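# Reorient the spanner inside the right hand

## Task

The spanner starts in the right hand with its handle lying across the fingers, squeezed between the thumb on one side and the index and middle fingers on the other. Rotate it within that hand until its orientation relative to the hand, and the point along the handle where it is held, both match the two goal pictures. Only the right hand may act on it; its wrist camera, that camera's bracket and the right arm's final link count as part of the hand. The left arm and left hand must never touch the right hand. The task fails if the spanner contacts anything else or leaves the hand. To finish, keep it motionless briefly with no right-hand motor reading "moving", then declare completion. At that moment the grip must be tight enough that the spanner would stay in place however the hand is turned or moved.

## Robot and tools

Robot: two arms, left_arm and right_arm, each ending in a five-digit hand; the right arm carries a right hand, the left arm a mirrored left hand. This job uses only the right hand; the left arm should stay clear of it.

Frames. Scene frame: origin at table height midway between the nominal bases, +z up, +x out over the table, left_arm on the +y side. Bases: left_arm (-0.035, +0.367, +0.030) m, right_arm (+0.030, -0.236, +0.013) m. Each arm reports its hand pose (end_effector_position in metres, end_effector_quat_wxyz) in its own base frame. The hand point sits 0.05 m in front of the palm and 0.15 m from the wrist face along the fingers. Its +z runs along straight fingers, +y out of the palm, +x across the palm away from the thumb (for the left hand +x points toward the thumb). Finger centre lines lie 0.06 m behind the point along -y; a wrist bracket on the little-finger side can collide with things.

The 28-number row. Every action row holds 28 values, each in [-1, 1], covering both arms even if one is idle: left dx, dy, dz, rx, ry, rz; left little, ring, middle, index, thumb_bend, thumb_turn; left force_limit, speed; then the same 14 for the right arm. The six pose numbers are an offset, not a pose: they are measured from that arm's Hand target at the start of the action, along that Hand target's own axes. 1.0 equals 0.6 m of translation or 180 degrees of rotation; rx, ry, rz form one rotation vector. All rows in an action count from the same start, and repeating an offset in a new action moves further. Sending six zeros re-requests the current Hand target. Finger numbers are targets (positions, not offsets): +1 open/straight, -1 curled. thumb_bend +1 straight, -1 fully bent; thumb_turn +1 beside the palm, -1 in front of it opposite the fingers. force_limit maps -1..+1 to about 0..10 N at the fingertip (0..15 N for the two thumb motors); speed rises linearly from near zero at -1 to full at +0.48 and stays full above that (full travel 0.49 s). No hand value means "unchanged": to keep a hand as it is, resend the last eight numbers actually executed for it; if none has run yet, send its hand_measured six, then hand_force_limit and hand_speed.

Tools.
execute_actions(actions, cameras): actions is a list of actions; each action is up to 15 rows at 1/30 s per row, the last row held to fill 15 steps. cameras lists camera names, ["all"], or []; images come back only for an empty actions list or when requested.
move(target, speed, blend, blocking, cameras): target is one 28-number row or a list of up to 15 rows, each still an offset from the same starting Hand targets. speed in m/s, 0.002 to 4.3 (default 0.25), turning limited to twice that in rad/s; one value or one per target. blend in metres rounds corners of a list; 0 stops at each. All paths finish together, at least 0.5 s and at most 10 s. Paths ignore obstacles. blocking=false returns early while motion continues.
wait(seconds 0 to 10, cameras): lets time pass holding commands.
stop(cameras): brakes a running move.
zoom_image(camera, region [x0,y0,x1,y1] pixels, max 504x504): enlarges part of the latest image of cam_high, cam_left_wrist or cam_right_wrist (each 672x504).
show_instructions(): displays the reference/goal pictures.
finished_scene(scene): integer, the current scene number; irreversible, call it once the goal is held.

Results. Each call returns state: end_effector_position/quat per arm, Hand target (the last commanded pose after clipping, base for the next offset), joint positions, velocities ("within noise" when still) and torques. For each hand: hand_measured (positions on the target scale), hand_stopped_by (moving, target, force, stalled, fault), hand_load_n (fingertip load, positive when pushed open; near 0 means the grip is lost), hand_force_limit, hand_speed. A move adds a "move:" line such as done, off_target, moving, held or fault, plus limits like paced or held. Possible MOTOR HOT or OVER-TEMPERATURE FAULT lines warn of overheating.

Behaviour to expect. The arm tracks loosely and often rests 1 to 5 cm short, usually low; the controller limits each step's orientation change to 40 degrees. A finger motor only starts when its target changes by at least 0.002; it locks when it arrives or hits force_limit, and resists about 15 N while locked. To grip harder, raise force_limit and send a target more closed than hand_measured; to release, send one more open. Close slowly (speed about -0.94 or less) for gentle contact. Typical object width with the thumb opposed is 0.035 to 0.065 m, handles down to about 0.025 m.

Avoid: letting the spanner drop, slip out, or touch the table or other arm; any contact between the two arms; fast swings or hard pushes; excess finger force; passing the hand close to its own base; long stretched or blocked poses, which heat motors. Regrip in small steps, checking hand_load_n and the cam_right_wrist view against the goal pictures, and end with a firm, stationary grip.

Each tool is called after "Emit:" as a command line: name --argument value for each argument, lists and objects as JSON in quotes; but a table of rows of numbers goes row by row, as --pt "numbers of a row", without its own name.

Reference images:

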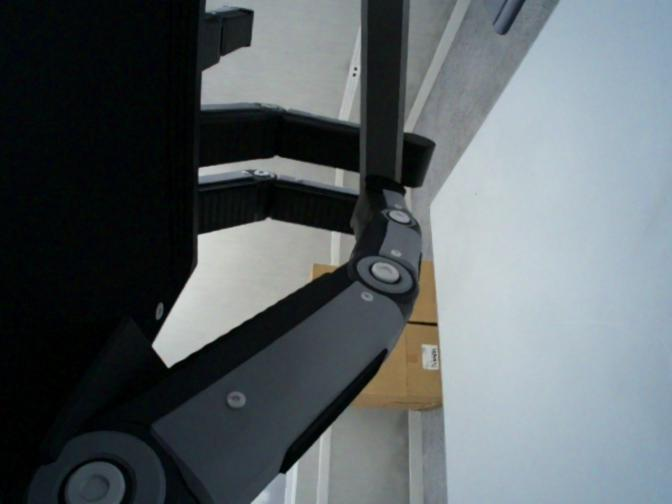

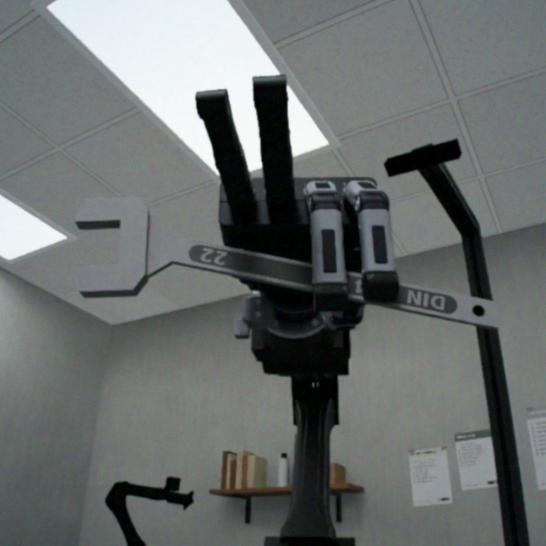

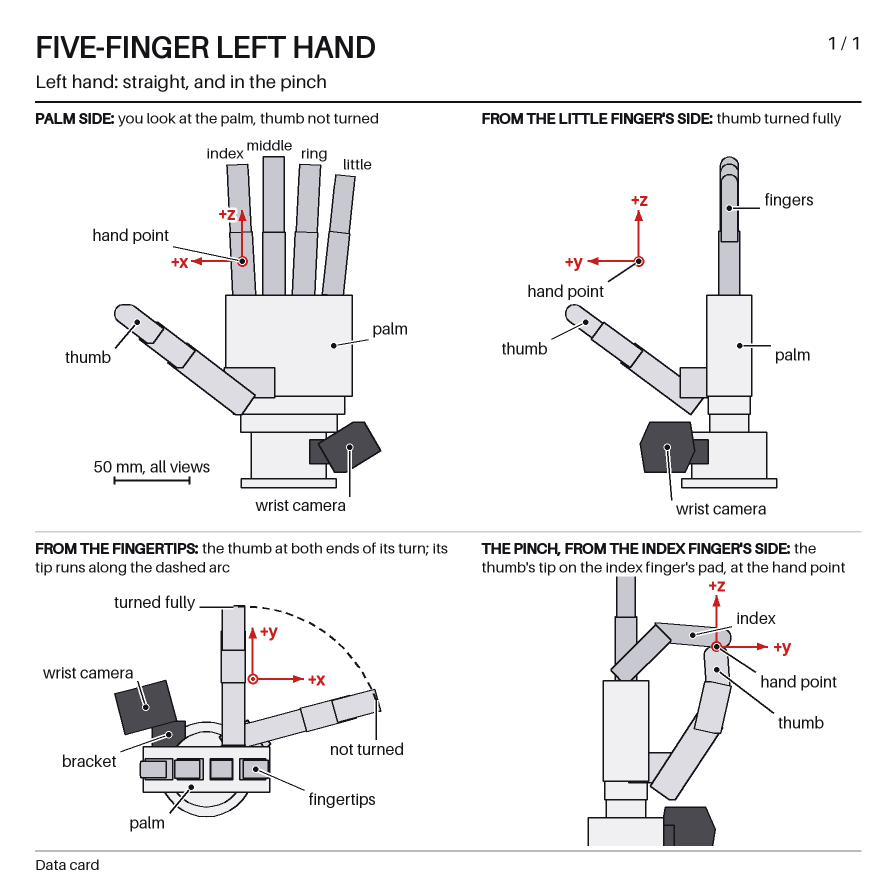

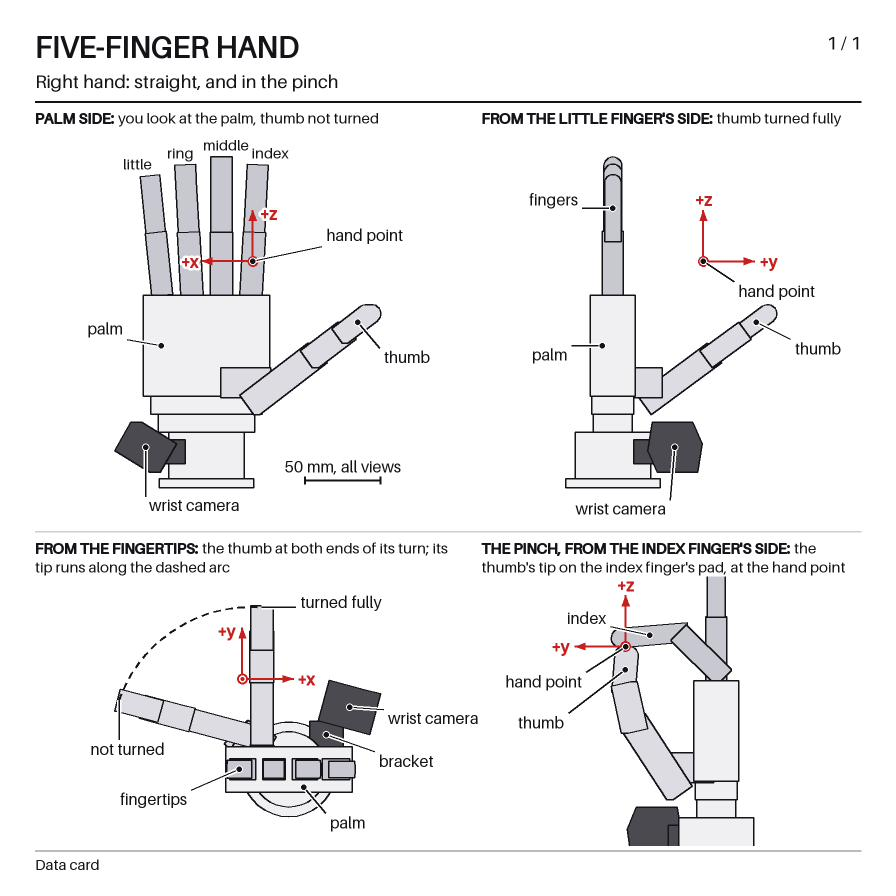

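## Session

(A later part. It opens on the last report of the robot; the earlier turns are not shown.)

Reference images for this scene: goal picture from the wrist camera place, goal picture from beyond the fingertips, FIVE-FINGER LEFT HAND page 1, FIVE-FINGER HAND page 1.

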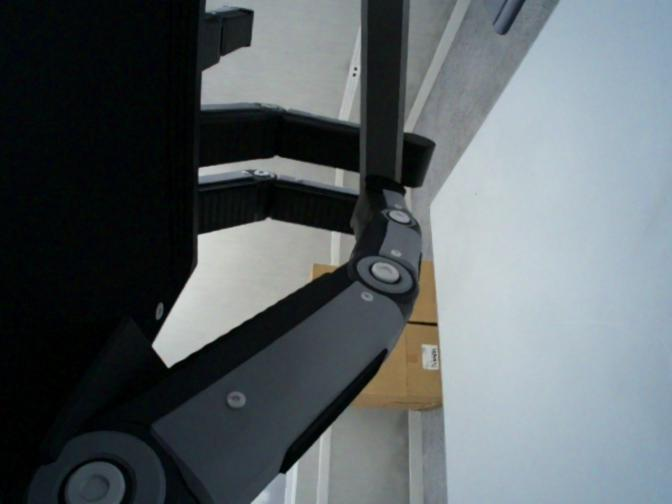

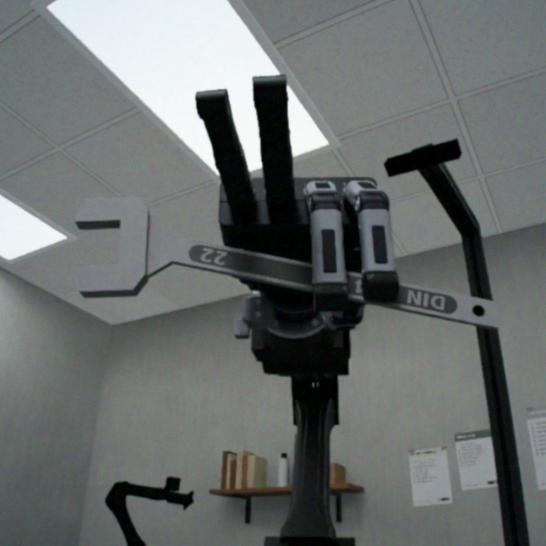

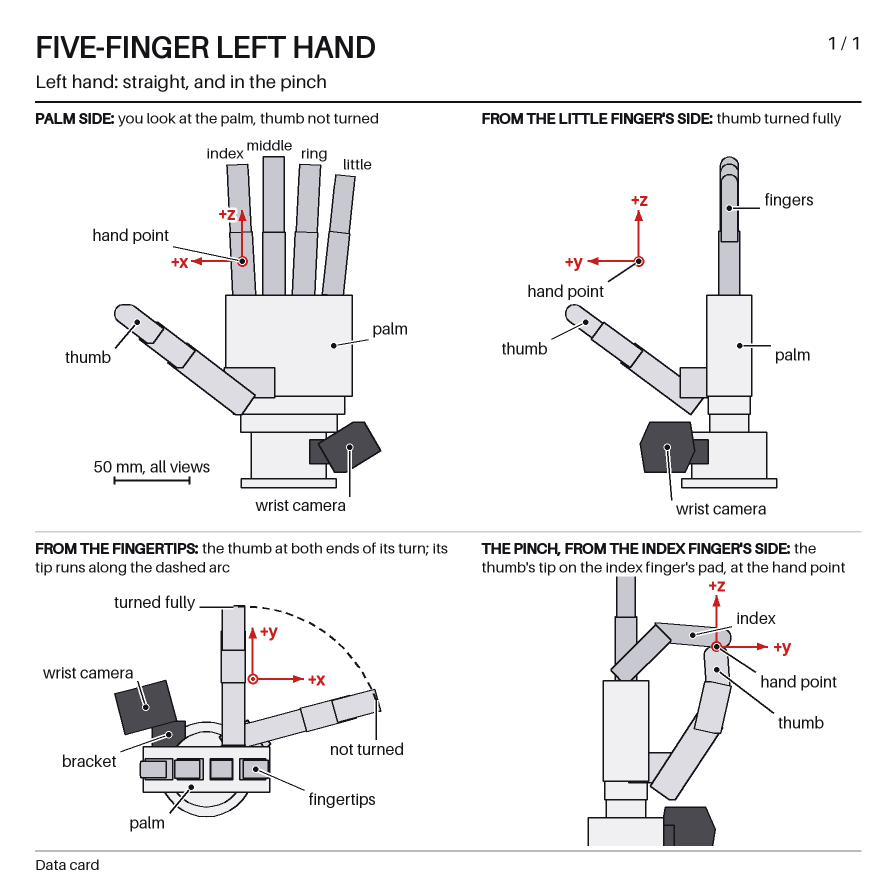

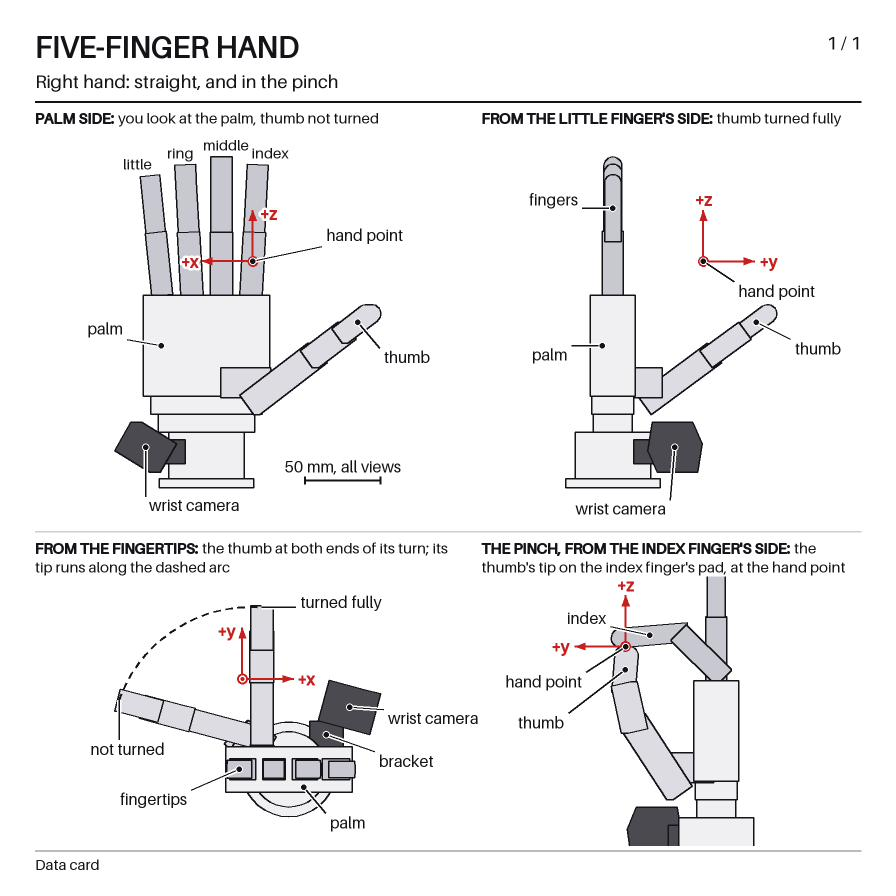

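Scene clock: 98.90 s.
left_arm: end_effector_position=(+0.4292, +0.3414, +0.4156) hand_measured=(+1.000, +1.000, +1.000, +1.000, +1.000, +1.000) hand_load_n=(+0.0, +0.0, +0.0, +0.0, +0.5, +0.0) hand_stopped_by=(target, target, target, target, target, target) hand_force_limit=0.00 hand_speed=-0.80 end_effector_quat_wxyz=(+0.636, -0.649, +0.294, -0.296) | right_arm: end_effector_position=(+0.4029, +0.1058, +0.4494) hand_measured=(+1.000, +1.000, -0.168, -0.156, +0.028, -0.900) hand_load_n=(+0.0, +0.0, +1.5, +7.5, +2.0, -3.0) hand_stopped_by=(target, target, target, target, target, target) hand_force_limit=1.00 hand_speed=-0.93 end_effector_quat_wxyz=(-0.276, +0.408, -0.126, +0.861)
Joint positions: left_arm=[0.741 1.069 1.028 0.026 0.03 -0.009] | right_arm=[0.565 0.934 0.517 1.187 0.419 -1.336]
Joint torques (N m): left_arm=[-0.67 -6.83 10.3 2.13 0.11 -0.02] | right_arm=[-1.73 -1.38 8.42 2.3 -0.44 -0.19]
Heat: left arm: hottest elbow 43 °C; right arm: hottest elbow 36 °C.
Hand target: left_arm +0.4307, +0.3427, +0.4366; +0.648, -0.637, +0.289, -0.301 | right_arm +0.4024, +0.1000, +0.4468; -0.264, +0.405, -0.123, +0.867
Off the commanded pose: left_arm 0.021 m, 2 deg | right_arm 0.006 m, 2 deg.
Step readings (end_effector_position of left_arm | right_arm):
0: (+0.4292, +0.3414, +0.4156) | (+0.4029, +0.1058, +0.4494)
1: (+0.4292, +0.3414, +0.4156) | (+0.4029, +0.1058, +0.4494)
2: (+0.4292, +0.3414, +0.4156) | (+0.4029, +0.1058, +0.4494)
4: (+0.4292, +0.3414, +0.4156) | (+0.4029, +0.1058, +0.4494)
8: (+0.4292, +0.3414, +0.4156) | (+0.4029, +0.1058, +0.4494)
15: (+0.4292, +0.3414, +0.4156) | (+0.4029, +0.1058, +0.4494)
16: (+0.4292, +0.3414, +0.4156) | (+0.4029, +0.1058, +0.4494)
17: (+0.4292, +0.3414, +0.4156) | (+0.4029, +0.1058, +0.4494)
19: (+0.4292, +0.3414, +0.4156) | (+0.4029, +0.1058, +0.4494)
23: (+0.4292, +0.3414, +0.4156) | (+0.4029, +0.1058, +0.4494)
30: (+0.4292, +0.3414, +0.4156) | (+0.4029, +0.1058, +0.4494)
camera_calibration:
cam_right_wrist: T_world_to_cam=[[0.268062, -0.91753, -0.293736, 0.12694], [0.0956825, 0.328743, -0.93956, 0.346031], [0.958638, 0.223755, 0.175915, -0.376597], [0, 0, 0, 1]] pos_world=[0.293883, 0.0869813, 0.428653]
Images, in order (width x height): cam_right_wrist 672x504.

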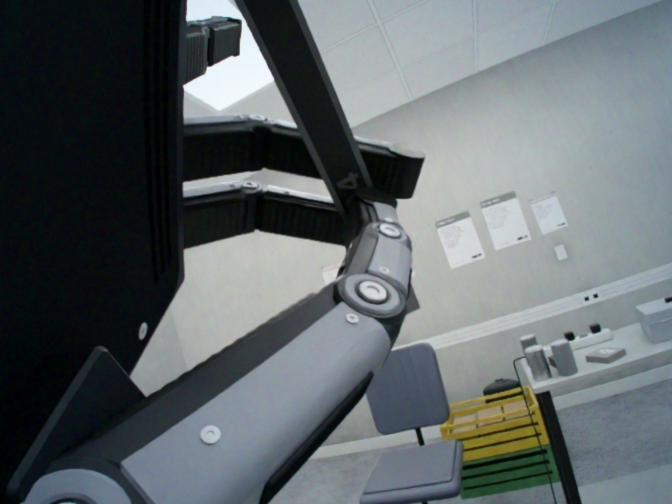

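Emit:
execute_actions --actions '[[[0,0,0,0,0,0,1,1,1,1,1,1,0,-0.8,0,0,0,0,0,0,1,1,-0.182,-0.166,0.026,-0.9,1,-0.94]]]'

Emit:
move --target '[0,0,0,0,0,0,1,1,1,1,1,1,0,-0.8,0,0,0,-0.1276,-0.182,0,1,1,-0.182,-0.166,0.026,-0.9,1,-0.94]' --speed 0.15 --cameras '["cam_high","cam_right_wrist"]'

Emit:
zoom_image --camera "cam_right_wrist" --region '[180, 0, 460, 260]'

Scene clock: 128.97 s.
left_arm: end_effector_position=(+0.4292, +0.3414, +0.4156) hand_measured=(+1.000, +1.000, +1.000, +1.000, +1.000, +1.000) hand_load_n=(+0.0, +0.0, +0.0, +0.0, +0.0, -0.5) hand_stopped_by=(target, target, target, target, target, target) hand_force_limit=0.00 hand_speed=-0.80 end_effector_quat_wxyz=(+0.636, -0.649, +0.294, -0.296) | right_arm: end_effector_position=(+0.4029, +0.1058, +0.4494) hand_measured=(+1.000, +1.000, -0.180, -0.164, +0.026, -0.900) hand_load_n=(+0.0, +0.0, +4.5, +8.0, +1.5, -3.0) hand_stopped_by=(target, target, target, target, target, target) hand_force_limit=1.00 hand_speed=-0.94 end_effector_quat_wxyz=(-0.276, +0.408, -0.126, +0.861)
Joint positions: left_arm=[0.741 1.069 1.028 0.026 0.03 -0.009] | right_arm=[0.565 0.934 0.517 1.187 0.419 -1.336]
Joint torques (N m): left_arm=[-0.67 -6.89 10.29 2.11 0.11 -0.02] | right_arm=[-1.44 -2.02 8.51 2.18 -0.44 -0.2]
Heat: left arm: hottest elbow 44 °C; right arm: hottest elbow 35 °C.
Hand target: left_arm +0.4307, +0.3427, +0.4366; +0.648, -0.637, +0.289, -0.301 | right_arm +0.4024, +0.1000, +0.4468; -0.264, +0.405, -0.123, +0.867
Off the commanded pose: left_arm 0.021 m, 2 deg | right_arm 0.006 m, 2 deg.
Step readings (end_effector_position of left_arm | right_arm):
0: (+0.4292, +0.3414, +0.4156) | (+0.4029, +0.1058, +0.4494)
1: (+0.4292, +0.3414, +0.4156) | (+0.4029, +0.1058, +0.4494)
2: (+0.4292, +0.3414, +0.4156) | (+0.4029, +0.1058, +0.4494)
4: (+0.4292, +0.3414, +0.4156) | (+0.4029, +0.1058, +0.4494)
8: (+0.4292, +0.3414, +0.4156) | (+0.4029, +0.1058, +0.4494)
15: (+0.4292, +0.3414, +0.4156) | (+0.4029, +0.1058, +0.4494)

Scene clock: 132.13 s.
left_arm: end_effector_position=(+0.4292, +0.3414, +0.4156) hand_measured=(+1.000, +1.000, +1.000, +1.000, +1.000, +1.000) hand_load_n=(+0.0, +0.0, +0.0, +0.0, +0.0, +0.0) hand_stopped_by=(target, target, target, target, target, target) hand_force_limit=0.00 hand_speed=-0.80 end_effector_quat_wxyz=(+0.636, -0.649, +0.294, -0.296) | right_arm: end_effector_position=(+0.3981, +0.0985, +0.4048) hand_measured=(+1.000, +1.000, -0.180, -0.164, +0.026, -0.900) hand_load_n=(+0.0, +0.0, +5.0, +2.5, -1.5, -2.5) hand_stopped_by=(target, target, target, target, target, target) hand_force_limit=1.00 hand_speed=-0.94 end_effector_quat_wxyz=(-0.182, +0.697, -0.200, +0.664)
Joint positions: left_arm=[0.741 1.069 1.028 0.026 0.03 -0.009] | right_arm=[0.582 0.76 0.856 -0.159 0.592 -0.989]
Joint torques (N m): left_arm=[-0.67 -6.83 10.29 2.11 0.11 -0.02] | right_arm=[-0.44 -1.08 17.28 1.5 -0.02 0.14]
Heat: left arm: hottest elbow 45 °C; right arm: hottest elbow 36 °C.
Hand target: left_arm +0.4307, +0.3427, +0.4366; +0.648, -0.637, +0.289, -0.301 | right_arm +0.4023, +0.1000, +0.4469; -0.203, +0.675, -0.212, +0.677
Off the commanded pose: left_arm 0.021 m, 2 deg | right_arm 0.042 m, 4 deg.
move: off_target (left_arm, right_arm)
camera_calibration:
cam_right_wrist: T_world_to_cam=[[-0.0147515, -0.943064, -0.332285, 0.239127], [-0.559335, 0.283244, -0.779049, 0.507209], [0.828811, 0.174366, -0.531667, -0.0196149], [0, 0, 0, 1]] pos_world=[0.303484, 0.0852685, 0.46417]
Images, in order (width x height): cam_high 672x504, cam_right_wrist 672x504.

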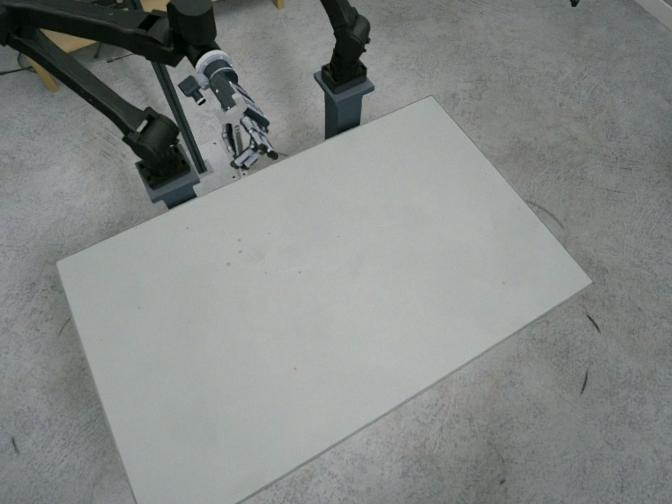

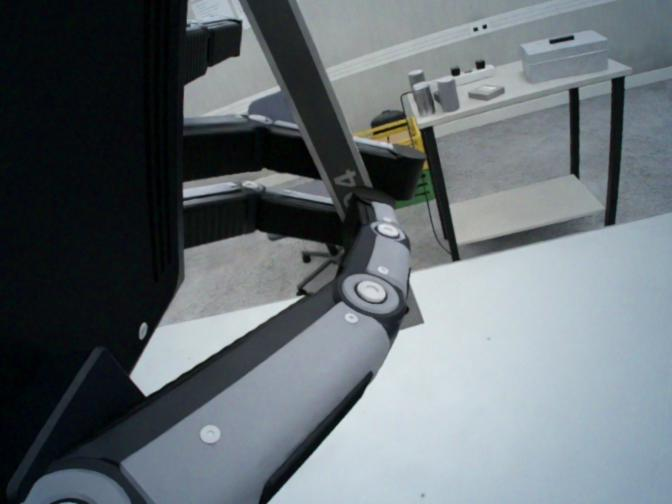

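Scaled by 1.800 from the camera's 672x504 image, which has a finer 960x720 frame.

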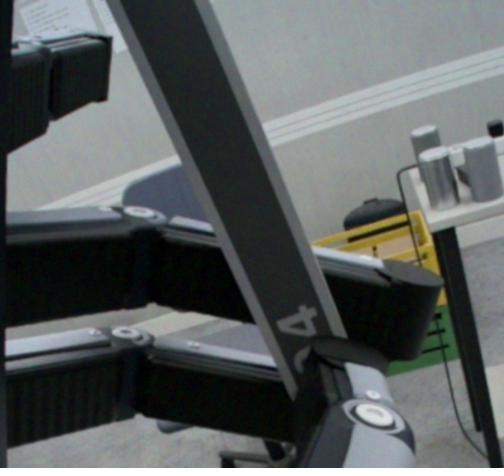

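Emit:
execute_actions --actions '[[[0,0,0,0,0,0,1,1,1,1,1,1,0,-0.8,0,0,0,0,0,0,1,1,-0.165,-0.151,0.026,-0.9,1,0.3],[0,0,0,0,0,0,1,1,1,1,1,1,0,-0.8,0,0,0,0,0,0,1,1,-0.184,-0.168,0.026,-0.9,1,0.3]]]' --cameras '["cam_right_wrist"]'

Emit:
zoom_image --camera "cam_right_wrist" --region '[180, 0, 460, 260]'

Scene clock: 137.60 s.
left_arm: end_effector_position=(+0.4292, +0.3414, +0.4156) hand_measured=(+1.000, +1.000, +1.000, +1.000, +1.000, +1.000) hand_load_n=(+0.0, +0.0, +0.0, +0.0, +0.0, +0.0) hand_stopped_by=(target, target, target, target, target, target) hand_force_limit=0.00 hand_speed=-0.80 end_effector_quat_wxyz=(+0.636, -0.649, +0.294, -0.296) | right_arm: end_effector_position=(+0.3981, +0.0985, +0.4047) hand_measured=(+1.000, +1.000, -0.182, -0.168, +0.026, -0.900) hand_load_n=(+0.0, +0.0, +5.5, +3.0, -1.5, -3.0) hand_stopped_by=(target, target, target, target, target, target) hand_force_limit=1.00 hand_speed=0.30 end_effector_quat_wxyz=(-0.182, +0.697, -0.200, +0.664)
Joint positions: left_arm=[0.741 1.069 1.028 0.026 0.03 -0.009] | right_arm=[0.582 0.76 0.856 -0.159 0.592 -0.988]
Joint torques (N m): left_arm=[-0.67 -6.89 10.29 2.1 0.11 -0.02] | right_arm=[-0.97 -1.44 17.33 1.55 -0.04 0.14]
Heat: left arm: hottest elbow 45 °C; right arm: hottest elbow 37 °C.
Hand target: left_arm +0.4307, +0.3427, +0.4366; +0.648, -0.637, +0.289, -0.301 | right_arm +0.4023, +0.1000, +0.4469; -0.203, +0.675, -0.212, +0.677
Off the commanded pose: left_arm 0.021 m, 2 deg | right_arm 0.042 m, 4 deg.
Step readings (end_effector_position of left_arm | right_arm):
0: (+0.4292, +0.3414, +0.4156) | (+0.3981, +0.0985, +0.4047)
1: (+0.4292, +0.3414, +0.4156) | (+0.3981, +0.0985, +0.4047)
2: (+0.4292, +0.3414, +0.4156) | (+0.3981, +0.0985, +0.4047)
4: (+0.4292, +0.3414, +0.4156) | (+0.3981, +0.0985, +0.4047)
8: (+0.4292, +0.3414, +0.4156) | (+0.3981, +0.0985, +0.4047)
15: (+0.4292, +0.3414, +0.4156) | (+0.3981, +0.0985, +0.4047)
camera_calibration:
cam_right_wrist: T_world_to_cam=[[-0.0147756, -0.942813, -0.332995, 0.239445], [-0.559357, 0.283839, -0.778816, 0.507057], [0.828795, 0.174756, -0.531563, -0.0196913], [0, 0, 0, 1]] pos_world=[0.303484, 0.0852704, 0.464171]
Images, in order (width x height): cam_right_wrist 672x504.

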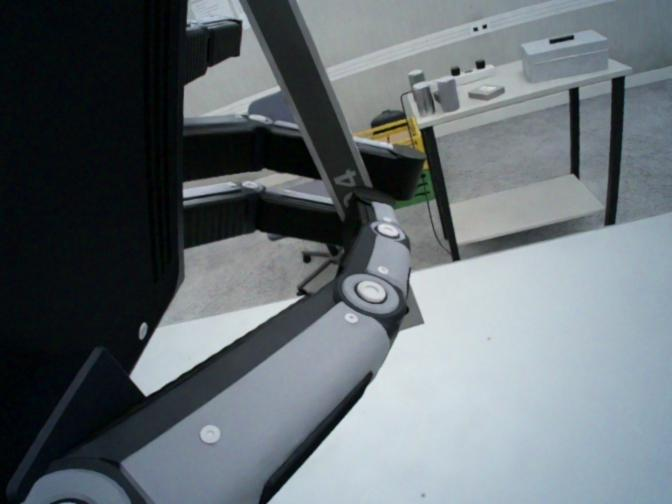

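Scaled by 1.800 from the camera's 672x504 image, which has a finer 960x720 frame.

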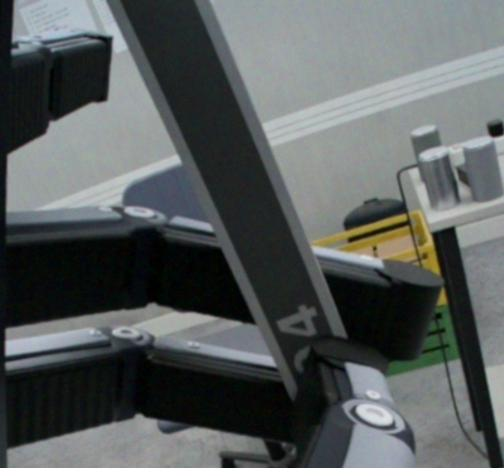

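Emit:
execute_actions --actions '[[[0,0,0,0,0,0,1,1,1,1,1,1,0,-0.8,0,0,0,0,0,0,1,1,-0.165,-0.151,0.026,-0.9,1,0.3],[0,0,0,0,0,0,1,1,1,1,1,1,0,-0.8,0,0,0,0,0,0,1,1,-0.165,-0.151,0.026,-0.9,1,0.3],[0,0,0,0,0,0,1,1,1,1,1,1,0,-0.8,0,0,0,0,0,0,1,1,-0.165,-0.151,0.026,-0.9,1,0.3],[0,0,0,0,0,0,1,1,1,1,1,1,0,-0.8,0,0,0,0,0,0,1,1,-0.184,-0.168,0.026,-0.9,1,0.3]]]' --cameras '["cam_right_wrist"]'

Emit:
zoom_image --camera "cam_right_wrist" --region '[180, 0, 460, 260]'

Scene clock: 146.13 s.
left_arm: end_effector_position=(+0.4292, +0.3414, +0.4156) hand_measured=(+1.000, +1.000, +1.000, +1.000, +1.000, +1.000) hand_load_n=(+0.0, +0.0, +0.0, +0.0, +0.0, +0.0) hand_stopped_by=(target, target, target, target, target, target) hand_force_limit=0.00 hand_speed=-0.80 end_effector_quat_wxyz=(+0.636, -0.649, +0.294, -0.296) | right_arm: end_effector_position=(+0.3981, +0.0986, +0.4048) hand_measured=(+1.000, +1.000, -0.182, -0.168, +0.026, -0.900) hand_load_n=(+0.0, +0.0, +5.5, +2.0, +2.0, +1.0) hand_stopped_by=(target, target, target, target, target, target) hand_force_limit=1.00 hand_speed=0.30 end_effector_quat_wxyz=(-0.183, +0.697, -0.200, +0.664)
Joint positions: left_arm=[0.741 1.069 1.028 0.026 0.03 -0.009] | right_arm=[0.582 0.76 0.856 -0.16 0.592 -0.987]
Joint torques (N m): left_arm=[-0.67 -6.95 10.29 2.13 0.11 -0.02] | right_arm=[-1.49 -1.32 17.31 1.63 0.01 0.15]
Heat: left arm: hottest elbow 45 °C; right arm: hottest elbow 38 °C.
Hand target: left_arm +0.4307, +0.3427, +0.4366; +0.648, -0.637, +0.289, -0.301 | right_arm +0.4023, +0.1000, +0.4469; -0.203, +0.675, -0.212, +0.677
Off the commanded pose: left_arm 0.021 m, 2 deg | right_arm 0.042 m, 4 deg.
Step readings (end_effector_position of left_arm | right_arm):
0: (+0.4292, +0.3414, +0.4156) | (+0.3981, +0.0985, +0.4047)
1: (+0.4292, +0.3414, +0.4156) | (+0.3981, +0.0985, +0.4047)
2: (+0.4292, +0.3414, +0.4156) | (+0.3981, +0.0985, +0.4047)
4: (+0.4292, +0.3414, +0.4156) | (+0.3981, +0.0986, +0.4049)
8: (+0.4292, +0.3414, +0.4156) | (+0.3981, +0.0986, +0.4048)
15: (+0.4292, +0.3414, +0.4156) | (+0.3981, +0.0986, +0.4048)
camera_calibration:
cam_right_wrist: T_world_to_cam=[[-0.0145768, -0.942602, -0.3336, 0.239649], [-0.559651, 0.284171, -0.778484, 0.506962], [0.8286, 0.175352, -0.531671, -0.0196327], [0, 0, 0, 1]] pos_world=[0.303483, 0.0852728, 0.464171]
Images, in order (width x height): cam_right_wrist 672x504.

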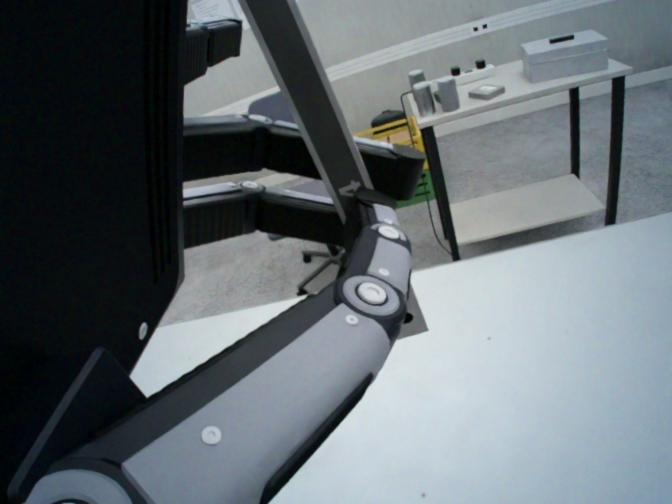

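Scaled by 1.800 from the camera's 672x504 image, which has a finer 960x720 frame.

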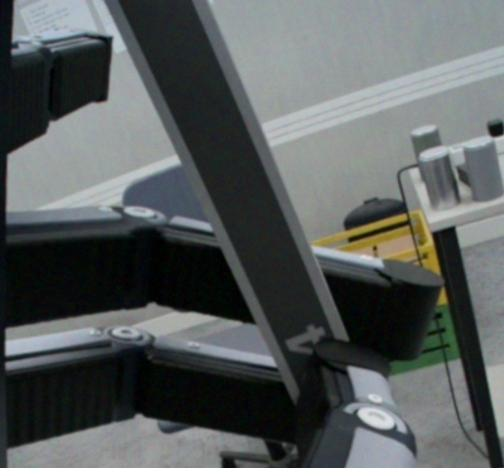

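Emit:
execute_actions --actions '[[[0,0,0,0,0,0,1,1,1,1,1,1,0,-0.8,0,0,0,0,0,0,1,1,-0.165,-0.151,0.026,-0.9,1,0.3],[0,0,0,0,0,0,1,1,1,1,1,1,0,-0.8,0,0,0,0,0,0,1,1,-0.165,-0.151,0.026,-0.9,1,0.3],[0,0,0,0,0,0,1,1,1,1,1,1,0,-0.8,0,0,0,0,0,0,1,1,-0.165,-0.151,0.026,-0.9,1,0.3],[0,0,0,0,0,0,1,1,1,1,1,1,0,-0.8,0,0,0,0,0,0,1,1,-0.184,-0.168,0.026,-0.9,1,0.3]]]' --cameras '["cam_right_wrist"]'

Emit:
zoom_image --camera "cam_right_wrist" --region '[180, 0, 460, 260]'

Scene clock: 149.30 s.
left_arm: end_effector_position=(+0.4292, +0.3414, +0.4156) hand_measured=(+1.000, +1.000, +1.000, +1.000, +1.000, +1.000) hand_load_n=(+0.0, +0.0, +0.0, -0.5, +0.0, -0.5) hand_stopped_by=(target, target, target, target, target, target) hand_force_limit=0.00 hand_speed=-0.80 end_effector_quat_wxyz=(+0.636, -0.649, +0.294, -0.296) | right_arm: end_effector_position=(+0.3981, +0.0987, +0.4047) hand_measured=(+1.000, +1.000, -0.182, -0.168, +0.026, -0.900) hand_load_n=(+0.0, +0.0, +5.0, +2.0, +2.0, +0.5) hand_stopped_by=(target, target, target, target, target, target) hand_force_limit=1.00 hand_speed=0.30 end_effector_quat_wxyz=(-0.183, +0.697, -0.200, +0.664)
Joint positions: left_arm=[0.741 1.069 1.028 0.026 0.03 -0.009] | right_arm=[0.582 0.76 0.856 -0.16 0.592 -0.987]
Joint torques (N m): left_arm=[-0.67 -6.83 10.29 2.11 0.11 -0.02] | right_arm=[-1.08 -0.97 17.36 1.51 -0.03 0.14]
Heat: left arm: hottest elbow 45 °C; right arm: hottest elbow 38 °C.
Hand target: left_arm +0.4307, +0.3427, +0.4366; +0.648, -0.637, +0.289, -0.301 | right_arm +0.4023, +0.1000, +0.4469; -0.203, +0.675, -0.212, +0.677
Off the commanded pose: left_arm 0.021 m, 2 deg | right_arm 0.042 m, 4 deg.
Step readings (end_effector_position of left_arm | right_arm):
0: (+0.4292, +0.3414, +0.4156) | (+0.3981, +0.0986, +0.4048)
1: (+0.4292, +0.3414, +0.4156) | (+0.3981, +0.0986, +0.4048)
2: (+0.4292, +0.3414, +0.4156) | (+0.3981, +0.0986, +0.4048)
4: (+0.4292, +0.3414, +0.4156) | (+0.3981, +0.0987, +0.4047)
8: (+0.4292, +0.3414, +0.4156) | (+0.3981, +0.0987, +0.4047)
15: (+0.4292, +0.3414, +0.4156) | (+0.3981, +0.0987, +0.4047)
camera_calibration:
cam_right_wrist: T_world_to_cam=[[-0.0146027, -0.942479, -0.333946, 0.239808], [-0.559695, 0.284461, -0.778347, 0.506887], [0.82857, 0.175542, -0.531655, -0.0196473], [0, 0, 0, 1]] pos_world=[0.303483, 0.0852737, 0.464171]
Images, in order (width x height): cam_right_wrist 672x504.

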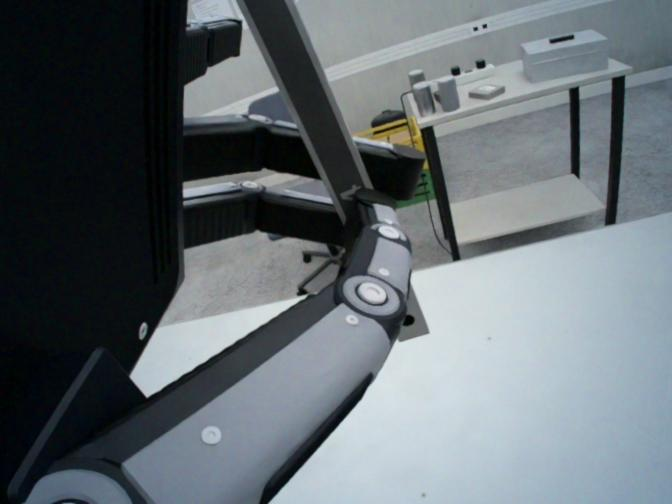

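Scaled by 1.800 from the camera's 672x504 image, which has a finer 960x720 frame.

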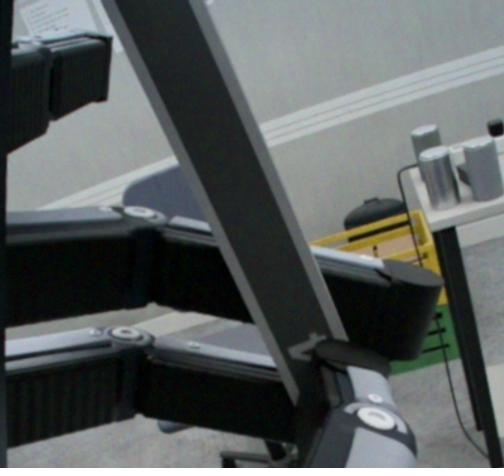

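Emit:
execute_actions --actions '[[[0,0,0,0,0,0,1,1,1,1,1,1,0,-0.8,0,0,0,0,0,0,1,1,-0.161,-0.149,0.026,-0.9,1,0.3],[0,0,0,0,0,0,1,1,1,1,1,1,0,-0.8,0,0,0,0,0,0,1,1,-0.161,-0.149,0.026,-0.9,1,0.3],[0,0,0,0,0,0,1,1,1,1,1,1,0,-0.8,0,0,0,0,0,0,1,1,-0.161,-0.149,0.026,-0.9,1,0.3],[0,0,0,0,0,0,1,1,1,1,1,1,0,-0.8,0,0,0,0,0,0,1,1,-0.184,-0.169,0.026,-0.9,1,0.3]]]' --cameras '["cam_right_wrist"]'

Emit:
zoom_image --camera "cam_right_wrist" --region '[180, 0, 460, 260]'

Scene clock: 152.53 s.
left_arm: end_effector_position=(+0.4292, +0.3414, +0.4156) hand_measured=(+1.000, +1.000, +1.000, +1.000, +1.000, +1.000) hand_load_n=(+0.0, +0.0, +0.0, +0.0, +0.0, +0.0) hand_stopped_by=(target, target, target, target, target, target) hand_force_limit=0.00 hand_speed=-0.80 end_effector_quat_wxyz=(+0.636, -0.649, +0.294, -0.296) | right_arm: end_effector_position=(+0.3982, +0.0987, +0.4047) hand_measured=(+1.000, +1.000, -0.182, -0.168, +0.026, -0.900) hand_load_n=(+0.0, +0.0, +5.0, +2.0, +2.5, +1.0) hand_stopped_by=(target, target, target, target, target, target) hand_force_limit=1.00 hand_speed=0.30 end_effector_quat_wxyz=(-0.183, +0.697, -0.200, +0.663)
Joint positions: left_arm=[0.741 1.069 1.028 0.026 0.03 -0.009] | right_arm=[0.582 0.76 0.856 -0.16 0.592 -0.987]
Joint torques (N m): left_arm=[-0.67 -6.89 10.29 2.11 0.11 -0.02] | right_arm=[-0.79 -0.56 17.25 1.61 -0.03 0.14]
Heat: left arm: hottest elbow 45 °C; right arm: hottest elbow 39 °C.
Hand target: left_arm +0.4307, +0.3427, +0.4366; +0.648, -0.637, +0.289, -0.301 | right_arm +0.4024, +0.1000, +0.4468; -0.203, +0.675, -0.212, +0.677
Off the commanded pose: left_arm 0.021 m, 2 deg | right_arm 0.042 m, 4 deg.
Step readings (end_effector_position of left_arm | right_arm):
0: (+0.4292, +0.3414, +0.4156) | (+0.3981, +0.0987, +0.4047)
1: (+0.4292, +0.3414, +0.4156) | (+0.3981, +0.0987, +0.4047)
2: (+0.4292, +0.3414, +0.4156) | (+0.3981, +0.0987, +0.4047)
4: (+0.4292, +0.3414, +0.4156) | (+0.3981, +0.0987, +0.4050)
8: (+0.4292, +0.3414, +0.4156) | (+0.3982, +0.0987, +0.4047)
15: (+0.4292, +0.3414, +0.4156) | (+0.3982, +0.0987, +0.4047)
camera_calibration:
cam_right_wrist: T_world_to_cam=[[-0.0146719, -0.942431, -0.33408, 0.239983], [-0.559939, 0.284557, -0.778136, 0.506881], [0.828404, 0.175647, -0.531879, -0.0196021], [0, 0, 0, 1]] pos_world=[0.303582, 0.0853741, 0.46417]
Images, in order (width x height): cam_right_wrist 672x504.

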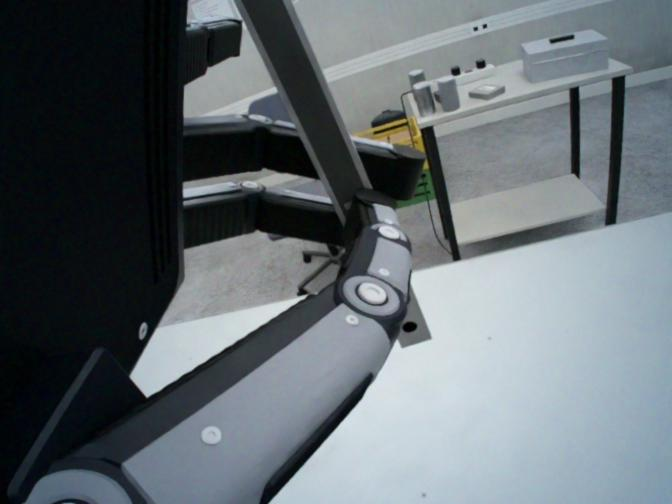

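Scaled by 1.800 from the camera's 672x504 image, which has a finer 960x720 frame.

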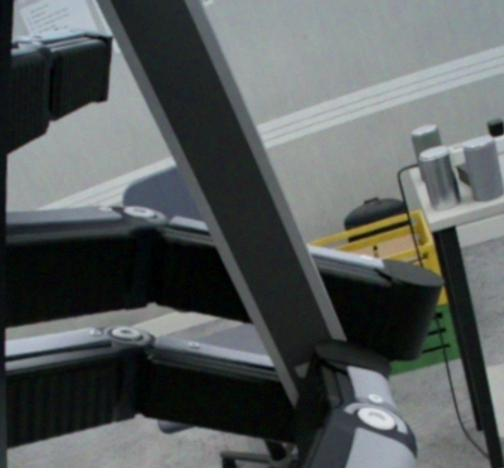

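Emit:
execute_actions --actions '[[[0,0,0,0,0,0,1,1,1,1,1,1,0,-0.8,0,0,0,0,0,0,1,1,-0.161,-0.149,0.026,-0.9,1,0.3],[0,0,0,0,0,0,1,1,1,1,1,1,0,-0.8,0,0,0,0,0,0,1,1,-0.161,-0.149,0.026,-0.9,1,0.3],[0,0,0,0,0,0,1,1,1,1,1,1,0,-0.8,0,0,0,0,0,0,1,1,-0.161,-0.149,0.026,-0.9,1,0.3],[0,0,0,0,0,0,1,1,1,1,1,1,0,-0.8,0,0,0,0,0,0,1,1,-0.184,-0.169,0.026,-0.9,1,0.3]],[[0,0,0,0,0,0,1,1,1,1,1,1,0,-0.8,0,0,0,0,0,0,1,1,-0.161,-0.149,0.026,-0.9,1,0.3],[0,0,0,0,0,0,1,1,1,1,1,1,0,-0.8,0,0,0,0,0,0,1,1,-0.161,-0.149,0.026,-0.9,1,0.3],[0,0,0,0,0,0,1,1,1,1,1,1,0,-0.8,0,0,0,0,0,0,1,1,-0.161,-0.149,0.026,-0.9,1,0.3],[0,0,0,0,0,0,1,1,1,1,1,1,0,-0.8,0,0,0,0,0,0,1,1,-0.184,-0.169,0.026,-0.9,1,0.3]]]' --cameras '["cam_right_wrist"]'

Emit:
zoom_image --camera "cam_right_wrist" --region '[180, 100, 460, 360]'

Scene clock: 171.53 s.
left_arm: end_effector_position=(+0.4292, +0.3414, +0.4156) hand_measured=(+1.000, +1.000, +1.000, +1.000, +1.000, +1.000) hand_load_n=(+0.0, +0.0, +0.0, +0.0, +0.0, -0.5) hand_stopped_by=(target, target, target, target, target, target) hand_force_limit=0.00 hand_speed=-0.80 end_effector_quat_wxyz=(+0.636, -0.649, +0.294, -0.296) | right_arm: end_effector_position=(+0.3982, +0.0989, +0.4051) hand_measured=(+1.000, +1.000, -0.182, -0.168, +0.026, -0.900) hand_load_n=(-0.5, +0.0, +5.0, +2.0, +2.5, +1.0) hand_stopped_by=(target, target, target, target, target, target) hand_force_limit=1.00 hand_speed=0.30 end_effector_quat_wxyz=(-0.183, +0.697, -0.201, +0.663)
Joint positions: left_arm=[0.741 1.069 1.028 0.026 0.03 -0.009] | right_arm=[0.582 0.76 0.857 -0.16 0.591 -0.986]
Joint torques (N m): left_arm=[-0.67 -6.89 10.29 2.1 0.11 -0.02] | right_arm=[-0.85 -1.44 17.14 1.54 0.03 0.13]
Heat: left arm: hottest elbow 46 °C; right arm: hottest elbow 44 °C.
Hand target: left_arm +0.4307, +0.3427, +0.4366; +0.648, -0.637, +0.289, -0.301 | right_arm +0.4023, +0.1000, +0.4469; -0.203, +0.675, -0.212, +0.677
Off the commanded pose: left_arm 0.021 m, 2 deg | right_arm 0.042 m, 4 deg.
Step readings (end_effector_position of left_arm | right_arm):
0: (+0.4292, +0.3414, +0.4156) | (+0.3982, +0.0987, +0.4047)
1: (+0.4292, +0.3414, +0.4156) | (+0.3982, +0.0987, +0.4047)
2: (+0.4292, +0.3414, +0.4156) | (+0.3982, +0.0987, +0.4047)
4: (+0.4292, +0.3414, +0.4156) | (+0.3982, +0.0988, +0.4050)
8: (+0.4292, +0.3414, +0.4156) | (+0.3982, +0.0988, +0.4049)
15: (+0.4292, +0.3414, +0.4156) | (+0.3982, +0.0988, +0.4049)
16: (+0.4292, +0.3414, +0.4156) | (+0.3982, +0.0988, +0.4049)
17: (+0.4292, +0.3414, +0.4156) | (+0.3982, +0.0988, +0.4049)
19: (+0.4292, +0.3414, +0.4156) | (+0.3982, +0.0988, +0.4051)
23: (+0.4292, +0.3414, +0.4156) | (+0.3982, +0.0989, +0.4051)
30: (+0.4292, +0.3414, +0.4156) | (+0.3982, +0.0989, +0.4051)
camera_calibration:
cam_right_wrist: T_world_to_cam=[[-0.0142849, -0.941971, -0.335389, 0.24054], [-0.559797, 0.285463, -0.777906, 0.506888], [0.828507, 0.176638, -0.53139, -0.0197852], [0, 0, 0, 1]] pos_world=[0.303583, 0.0853784, 0.464472]
Images, in order (width x height): cam_right_wrist 672x504.

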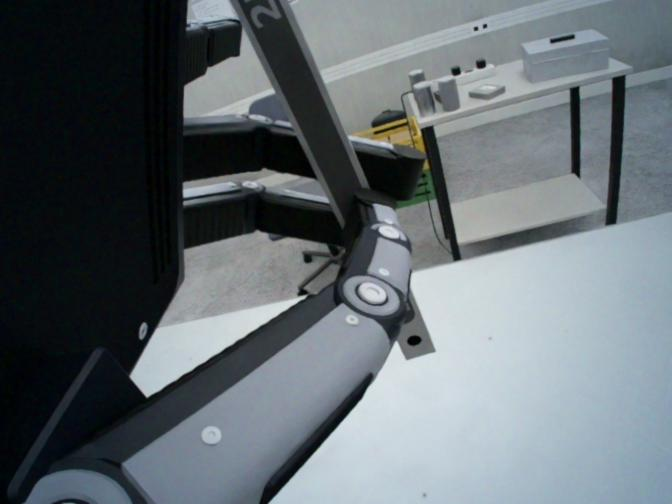

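Scaled by 1.800 from the camera's 672x504 image, which has a finer 960x720 frame.

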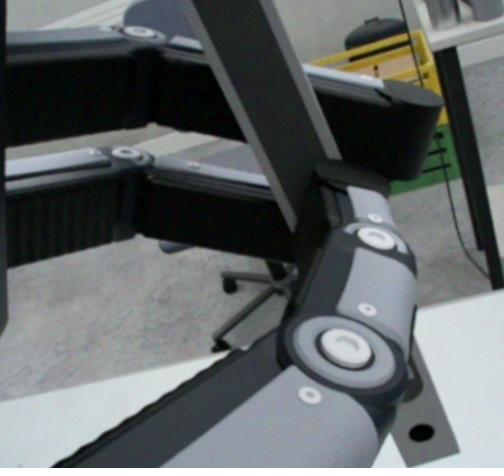

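Emit:
execute_actions --actions '[[[0,0,0,0,0,0,1,1,1,1,1,1,0,-0.8,0,0,0,0,0,0,1,1,-0.197,-0.19,0.026,-0.9,1,-0.94]]]'

Scene clock: 184.10 s.
left_arm: end_effector_position=(+0.4292, +0.3414, +0.4156) hand_measured=(+1.000, +1.000, +1.000, +1.000, +1.000, +1.000) hand_load_n=(+0.0, +0.0, +0.0, +0.0, +0.0, -0.5) hand_stopped_by=(target, target, target, target, target, target) hand_force_limit=0.00 hand_speed=-0.80 end_effector_quat_wxyz=(+0.636, -0.649, +0.294, -0.296) | right_arm: end_effector_position=(+0.3982, +0.0989, +0.4051) hand_measured=(+1.000, +1.000, -0.192, -0.188, +0.028, -0.900) hand_load_n=(+0.0, +0.0, +8.5, +9.5, +3.5, +0.0) hand_stopped_by=(target, target, target, force, target, target) hand_force_limit=1.00 hand_speed=-0.94 end_effector_quat_wxyz=(-0.183, +0.697, -0.201, +0.663)
Joint positions: left_arm=[0.741 1.069 1.028 0.026 0.03 -0.009] | right_arm=[0.582 0.76 0.857 -0.16 0.591 -0.986]
Joint torques (N m): left_arm=[-0.67 -6.83 10.29 2.11 0.11 -0.02] | right_arm=[-0.67 -1.14 17.22 1.69 0.05 0.15]
Heat: left arm: hottest elbow 46 °C; right arm: hottest elbow 50 °C.
Hand target: left_arm +0.4307, +0.3427, +0.4366; +0.648, -0.637, +0.289, -0.301 | right_arm +0.4023, +0.1000, +0.4469; -0.203, +0.675, -0.212, +0.677
Off the commanded pose: left_arm 0.021 m, 2 deg | right_arm 0.042 m, 4 deg.
Step readings (end_effector_position of left_arm | right_arm):
0: (+0.4292, +0.3414, +0.4156) | (+0.3982, +0.0989, +0.4051)
1: (+0.4292, +0.3414, +0.4156) | (+0.3982, +0.0989, +0.4051)
2: (+0.4292, +0.3414, +0.4156) | (+0.3982, +0.0989, +0.4051)
4: (+0.4292, +0.3414, +0.4156) | (+0.3982, +0.0989, +0.4051)
8: (+0.4292, +0.3414, +0.4156) | (+0.3982, +0.0989, +0.4051)
15: (+0.4292, +0.3414, +0.4156) | (+0.3982, +0.0989, +0.4051)

Emit:
move --target '[0,0,0,0,0,0,1,1,1,1,1,1,0,-0.8,0,0,0,0,0,0.75,1,1,-0.197,-0.19,0.026,-0.9,1,-0.94]' --speed 0.2 --cameras '["cam_high","cam_right_wrist"]'

Emit:
zoom_image --camera "cam_right_wrist" --region '[180, 0, 460, 260]'

Scene clock: 193.77 s.
left_arm: end_effector_position=(+0.4292, +0.3414, +0.4156) hand_measured=(+1.000, +1.000, +1.000, +1.000, +1.000, +1.000) hand_load_n=(+0.0, +0.0, +0.0, +0.0, +0.0, +0.0) hand_stopped_by=(target, target, target, target, target, target) hand_force_limit=0.00 hand_speed=-0.80 end_effector_quat_wxyz=(+0.636, -0.649, +0.294, -0.296) | right_arm: end_effector_position=(+0.4059, +0.1015, +0.4394) hand_measured=(+1.000, +1.000, -0.192, -0.188, +0.028, -0.900) hand_load_n=(+0.0, -0.5, +9.0, +9.5, +3.5, -0.5) hand_stopped_by=(target, target, target, force, target, target) hand_force_limit=1.00 hand_speed=-0.94 end_effector_quat_wxyz=(+0.691, -0.074, +0.715, -0.078)
Joint positions: left_arm=[0.741 1.069 1.028 0.026 0.03 -0.009] | right_arm=[0.18 0.639 0.692 -0.087 0.189 1.362]
Joint torques (N m): left_arm=[-0.73 -6.83 10.3 2.1 0.11 -0.02] | right_arm=[-0.44 -1.2 10 3.47 0.2 0.34]
Heat: left arm: hottest elbow 46 °C; right arm: hottest elbow 50 °C.
Hand target: left_arm +0.4307, +0.3427, +0.4366; +0.648, -0.637, +0.289, -0.301 | right_arm +0.4024, +0.0999, +0.4470; +0.703, -0.062, +0.705, -0.071
Off the commanded pose: left_arm 0.021 m, 2 deg | right_arm 0.008 m, 2 deg.
move: off_target (left_arm)
camera_calibration:
cam_right_wrist: T_world_to_cam=[[0.0078509, 0.911801, -0.410558, 0.0905838], [-0.491893, 0.360983, 0.792295, -0.188072], [0.87062, 0.19573, 0.451343, -0.459225], [0, 0, 0, 1]] pos_world=[0.306588, 0.0751807, 0.393466]
Images, in order (width x height): cam_high 672x504, cam_right_wrist 672x504.

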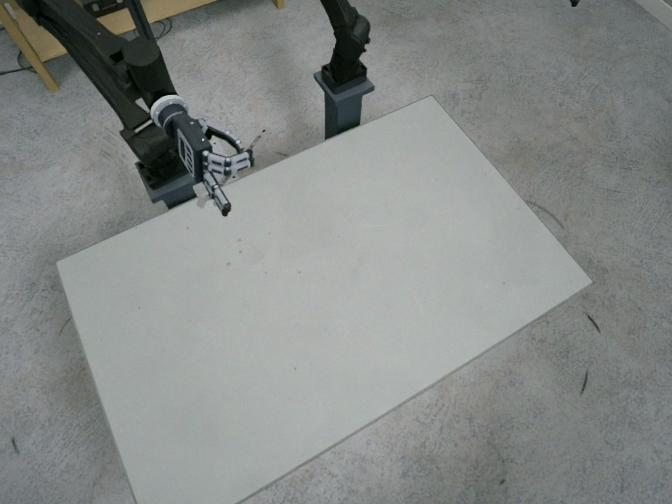

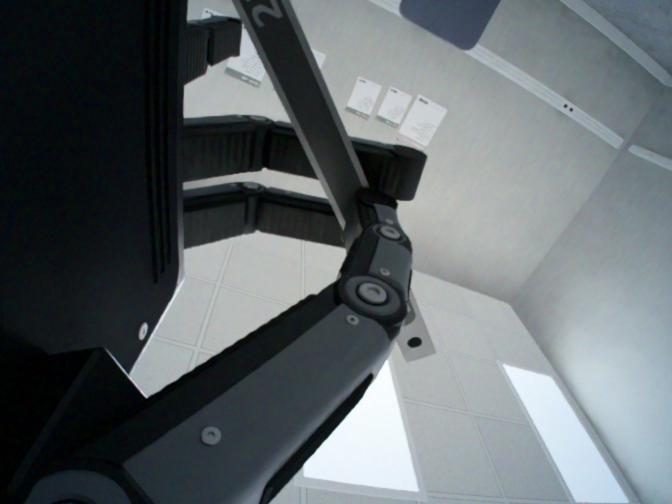

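Scaled by 1.800 from the camera's 672x504 image, which has a finer 960x720 frame.

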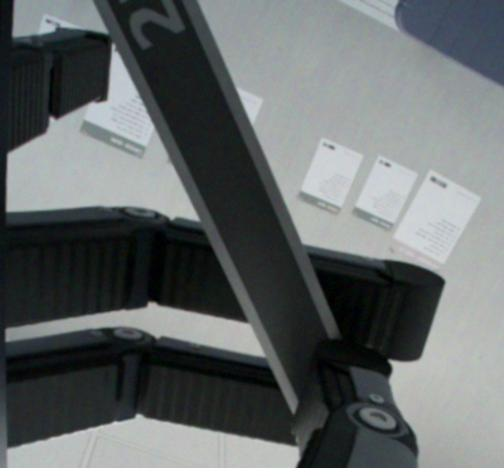

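Emit:
execute_actions --actions '[[[0,0,0,0,0,0,1,1,1,1,1,1,0,-0.8,0,0,0,0,0,0,1,1,-0.186,-0.180,0.026,-0.9,1,-0.96]],[[0,0,0,0,0,0,1,1,1,1,1,1,0,-0.8,0,0,0,0,0,0,1,1,-0.182,-0.174,0.026,-0.9,1,-0.97]]]' --cameras '["cam_right_wrist"]'

Emit:
zoom_image --camera "cam_right_wrist" --region '[180, 0, 460, 260]'

Scene clock: 197.17 s.
left_arm: end_effector_position=(+0.4292, +0.3414, +0.4156) hand_measured=(+1.000, +1.000, +1.000, +1.000, +1.000, +1.000) hand_load_n=(+0.0, +0.0, +0.0, +0.0, +0.0, -0.5) hand_stopped_by=(target, target, target, target, target, target) hand_force_limit=0.00 hand_speed=-0.80 end_effector_quat_wxyz=(+0.636, -0.649, +0.294, -0.296) | right_arm: end_effector_position=(+0.4059, +0.1014, +0.4394) hand_measured=(+1.000, +1.000, -0.180, -0.174, +0.028, -0.900) hand_load_n=(+0.0, +0.0, +4.5, +4.0, +2.5, +0.5) hand_stopped_by=(target, target, target, target, target, target) hand_force_limit=1.00 hand_speed=-0.97 end_effector_quat_wxyz=(+0.691, -0.073, +0.715, -0.078)
Joint positions: left_arm=[0.741 1.069 1.028 0.026 0.03 -0.009] | right_arm=[0.18 0.639 0.692 -0.087 0.19 1.363]
Joint torques (N m): left_arm=[-0.62 -6.89 10.3 2.11 0.11 -0.02] | right_arm=[-0.91 -1.03 10.06 3.43 0.19 0.31]
Heat: left arm: hottest elbow 46 °C; right arm: hottest elbow 49 °C.
Hand target: left_arm +0.4307, +0.3427, +0.4366; +0.648, -0.637, +0.289, -0.301 | right_arm +0.4024, +0.0999, +0.4469; +0.703, -0.062, +0.705, -0.071
Off the commanded pose: left_arm 0.021 m, 2 deg | right_arm 0.008 m, 2 deg.
Step readings (end_effector_position of left_arm | right_arm):
0: (+0.4292, +0.3414, +0.4156) | (+0.4059, +0.1015, +0.4394)
1: (+0.4292, +0.3414, +0.4156) | (+0.4059, +0.1015, +0.4394)
2: (+0.4292, +0.3414, +0.4156) | (+0.4059, +0.1015, +0.4394)
4: (+0.4292, +0.3414, +0.4156) | (+0.4059, +0.1015, +0.4394)
8: (+0.4292, +0.3414, +0.4156) | (+0.4059, +0.1015, +0.4394)
15: (+0.4292, +0.3414, +0.4156) | (+0.4059, +0.1014, +0.4394)
16: (+0.4292, +0.3414, +0.4156) | (+0.4059, +0.1014, +0.4394)
17: (+0.4292, +0.3414, +0.4156) | (+0.4059, +0.1014, +0.4394)
19: (+0.4292, +0.3414, +0.4156) | (+0.4059, +0.1014, +0.4394)
23: (+0.4292, +0.3414, +0.4156) | (+0.4059, +0.1014, +0.4394)
30: (+0.4292, +0.3414, +0.4156) | (+0.4059, +0.1014, +0.4394)
camera_calibration:
cam_right_wrist: T_world_to_cam=[[0.00817861, 0.91194, -0.410243, 0.0903508], [-0.491739, 0.360892, 0.792433, -0.188166], [0.870704, 0.195252, 0.451388, -0.459233], [0, 0, 0, 1]] pos_world=[0.306589, 0.0751789, 0.393467]
Images, in order (width x height): cam_right_wrist 672x504.

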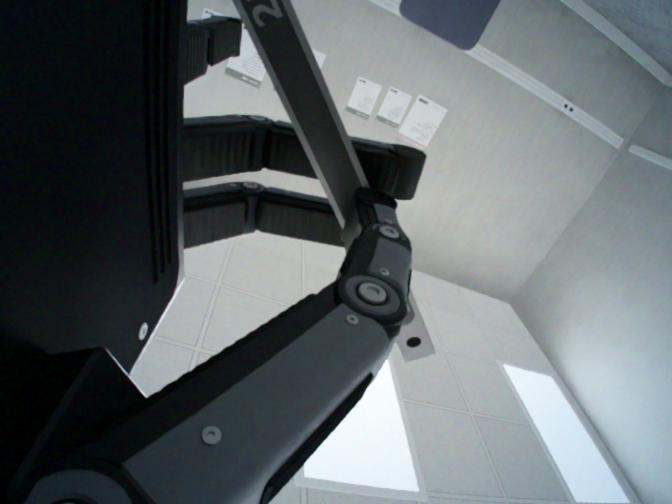

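Scaled by 1.800 from the camera's 672x504 image, which has a finer 960x720 frame.

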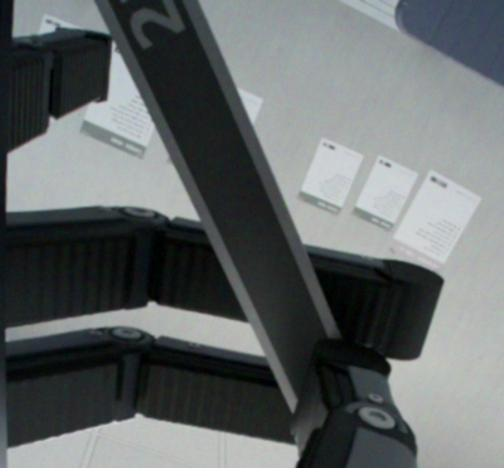

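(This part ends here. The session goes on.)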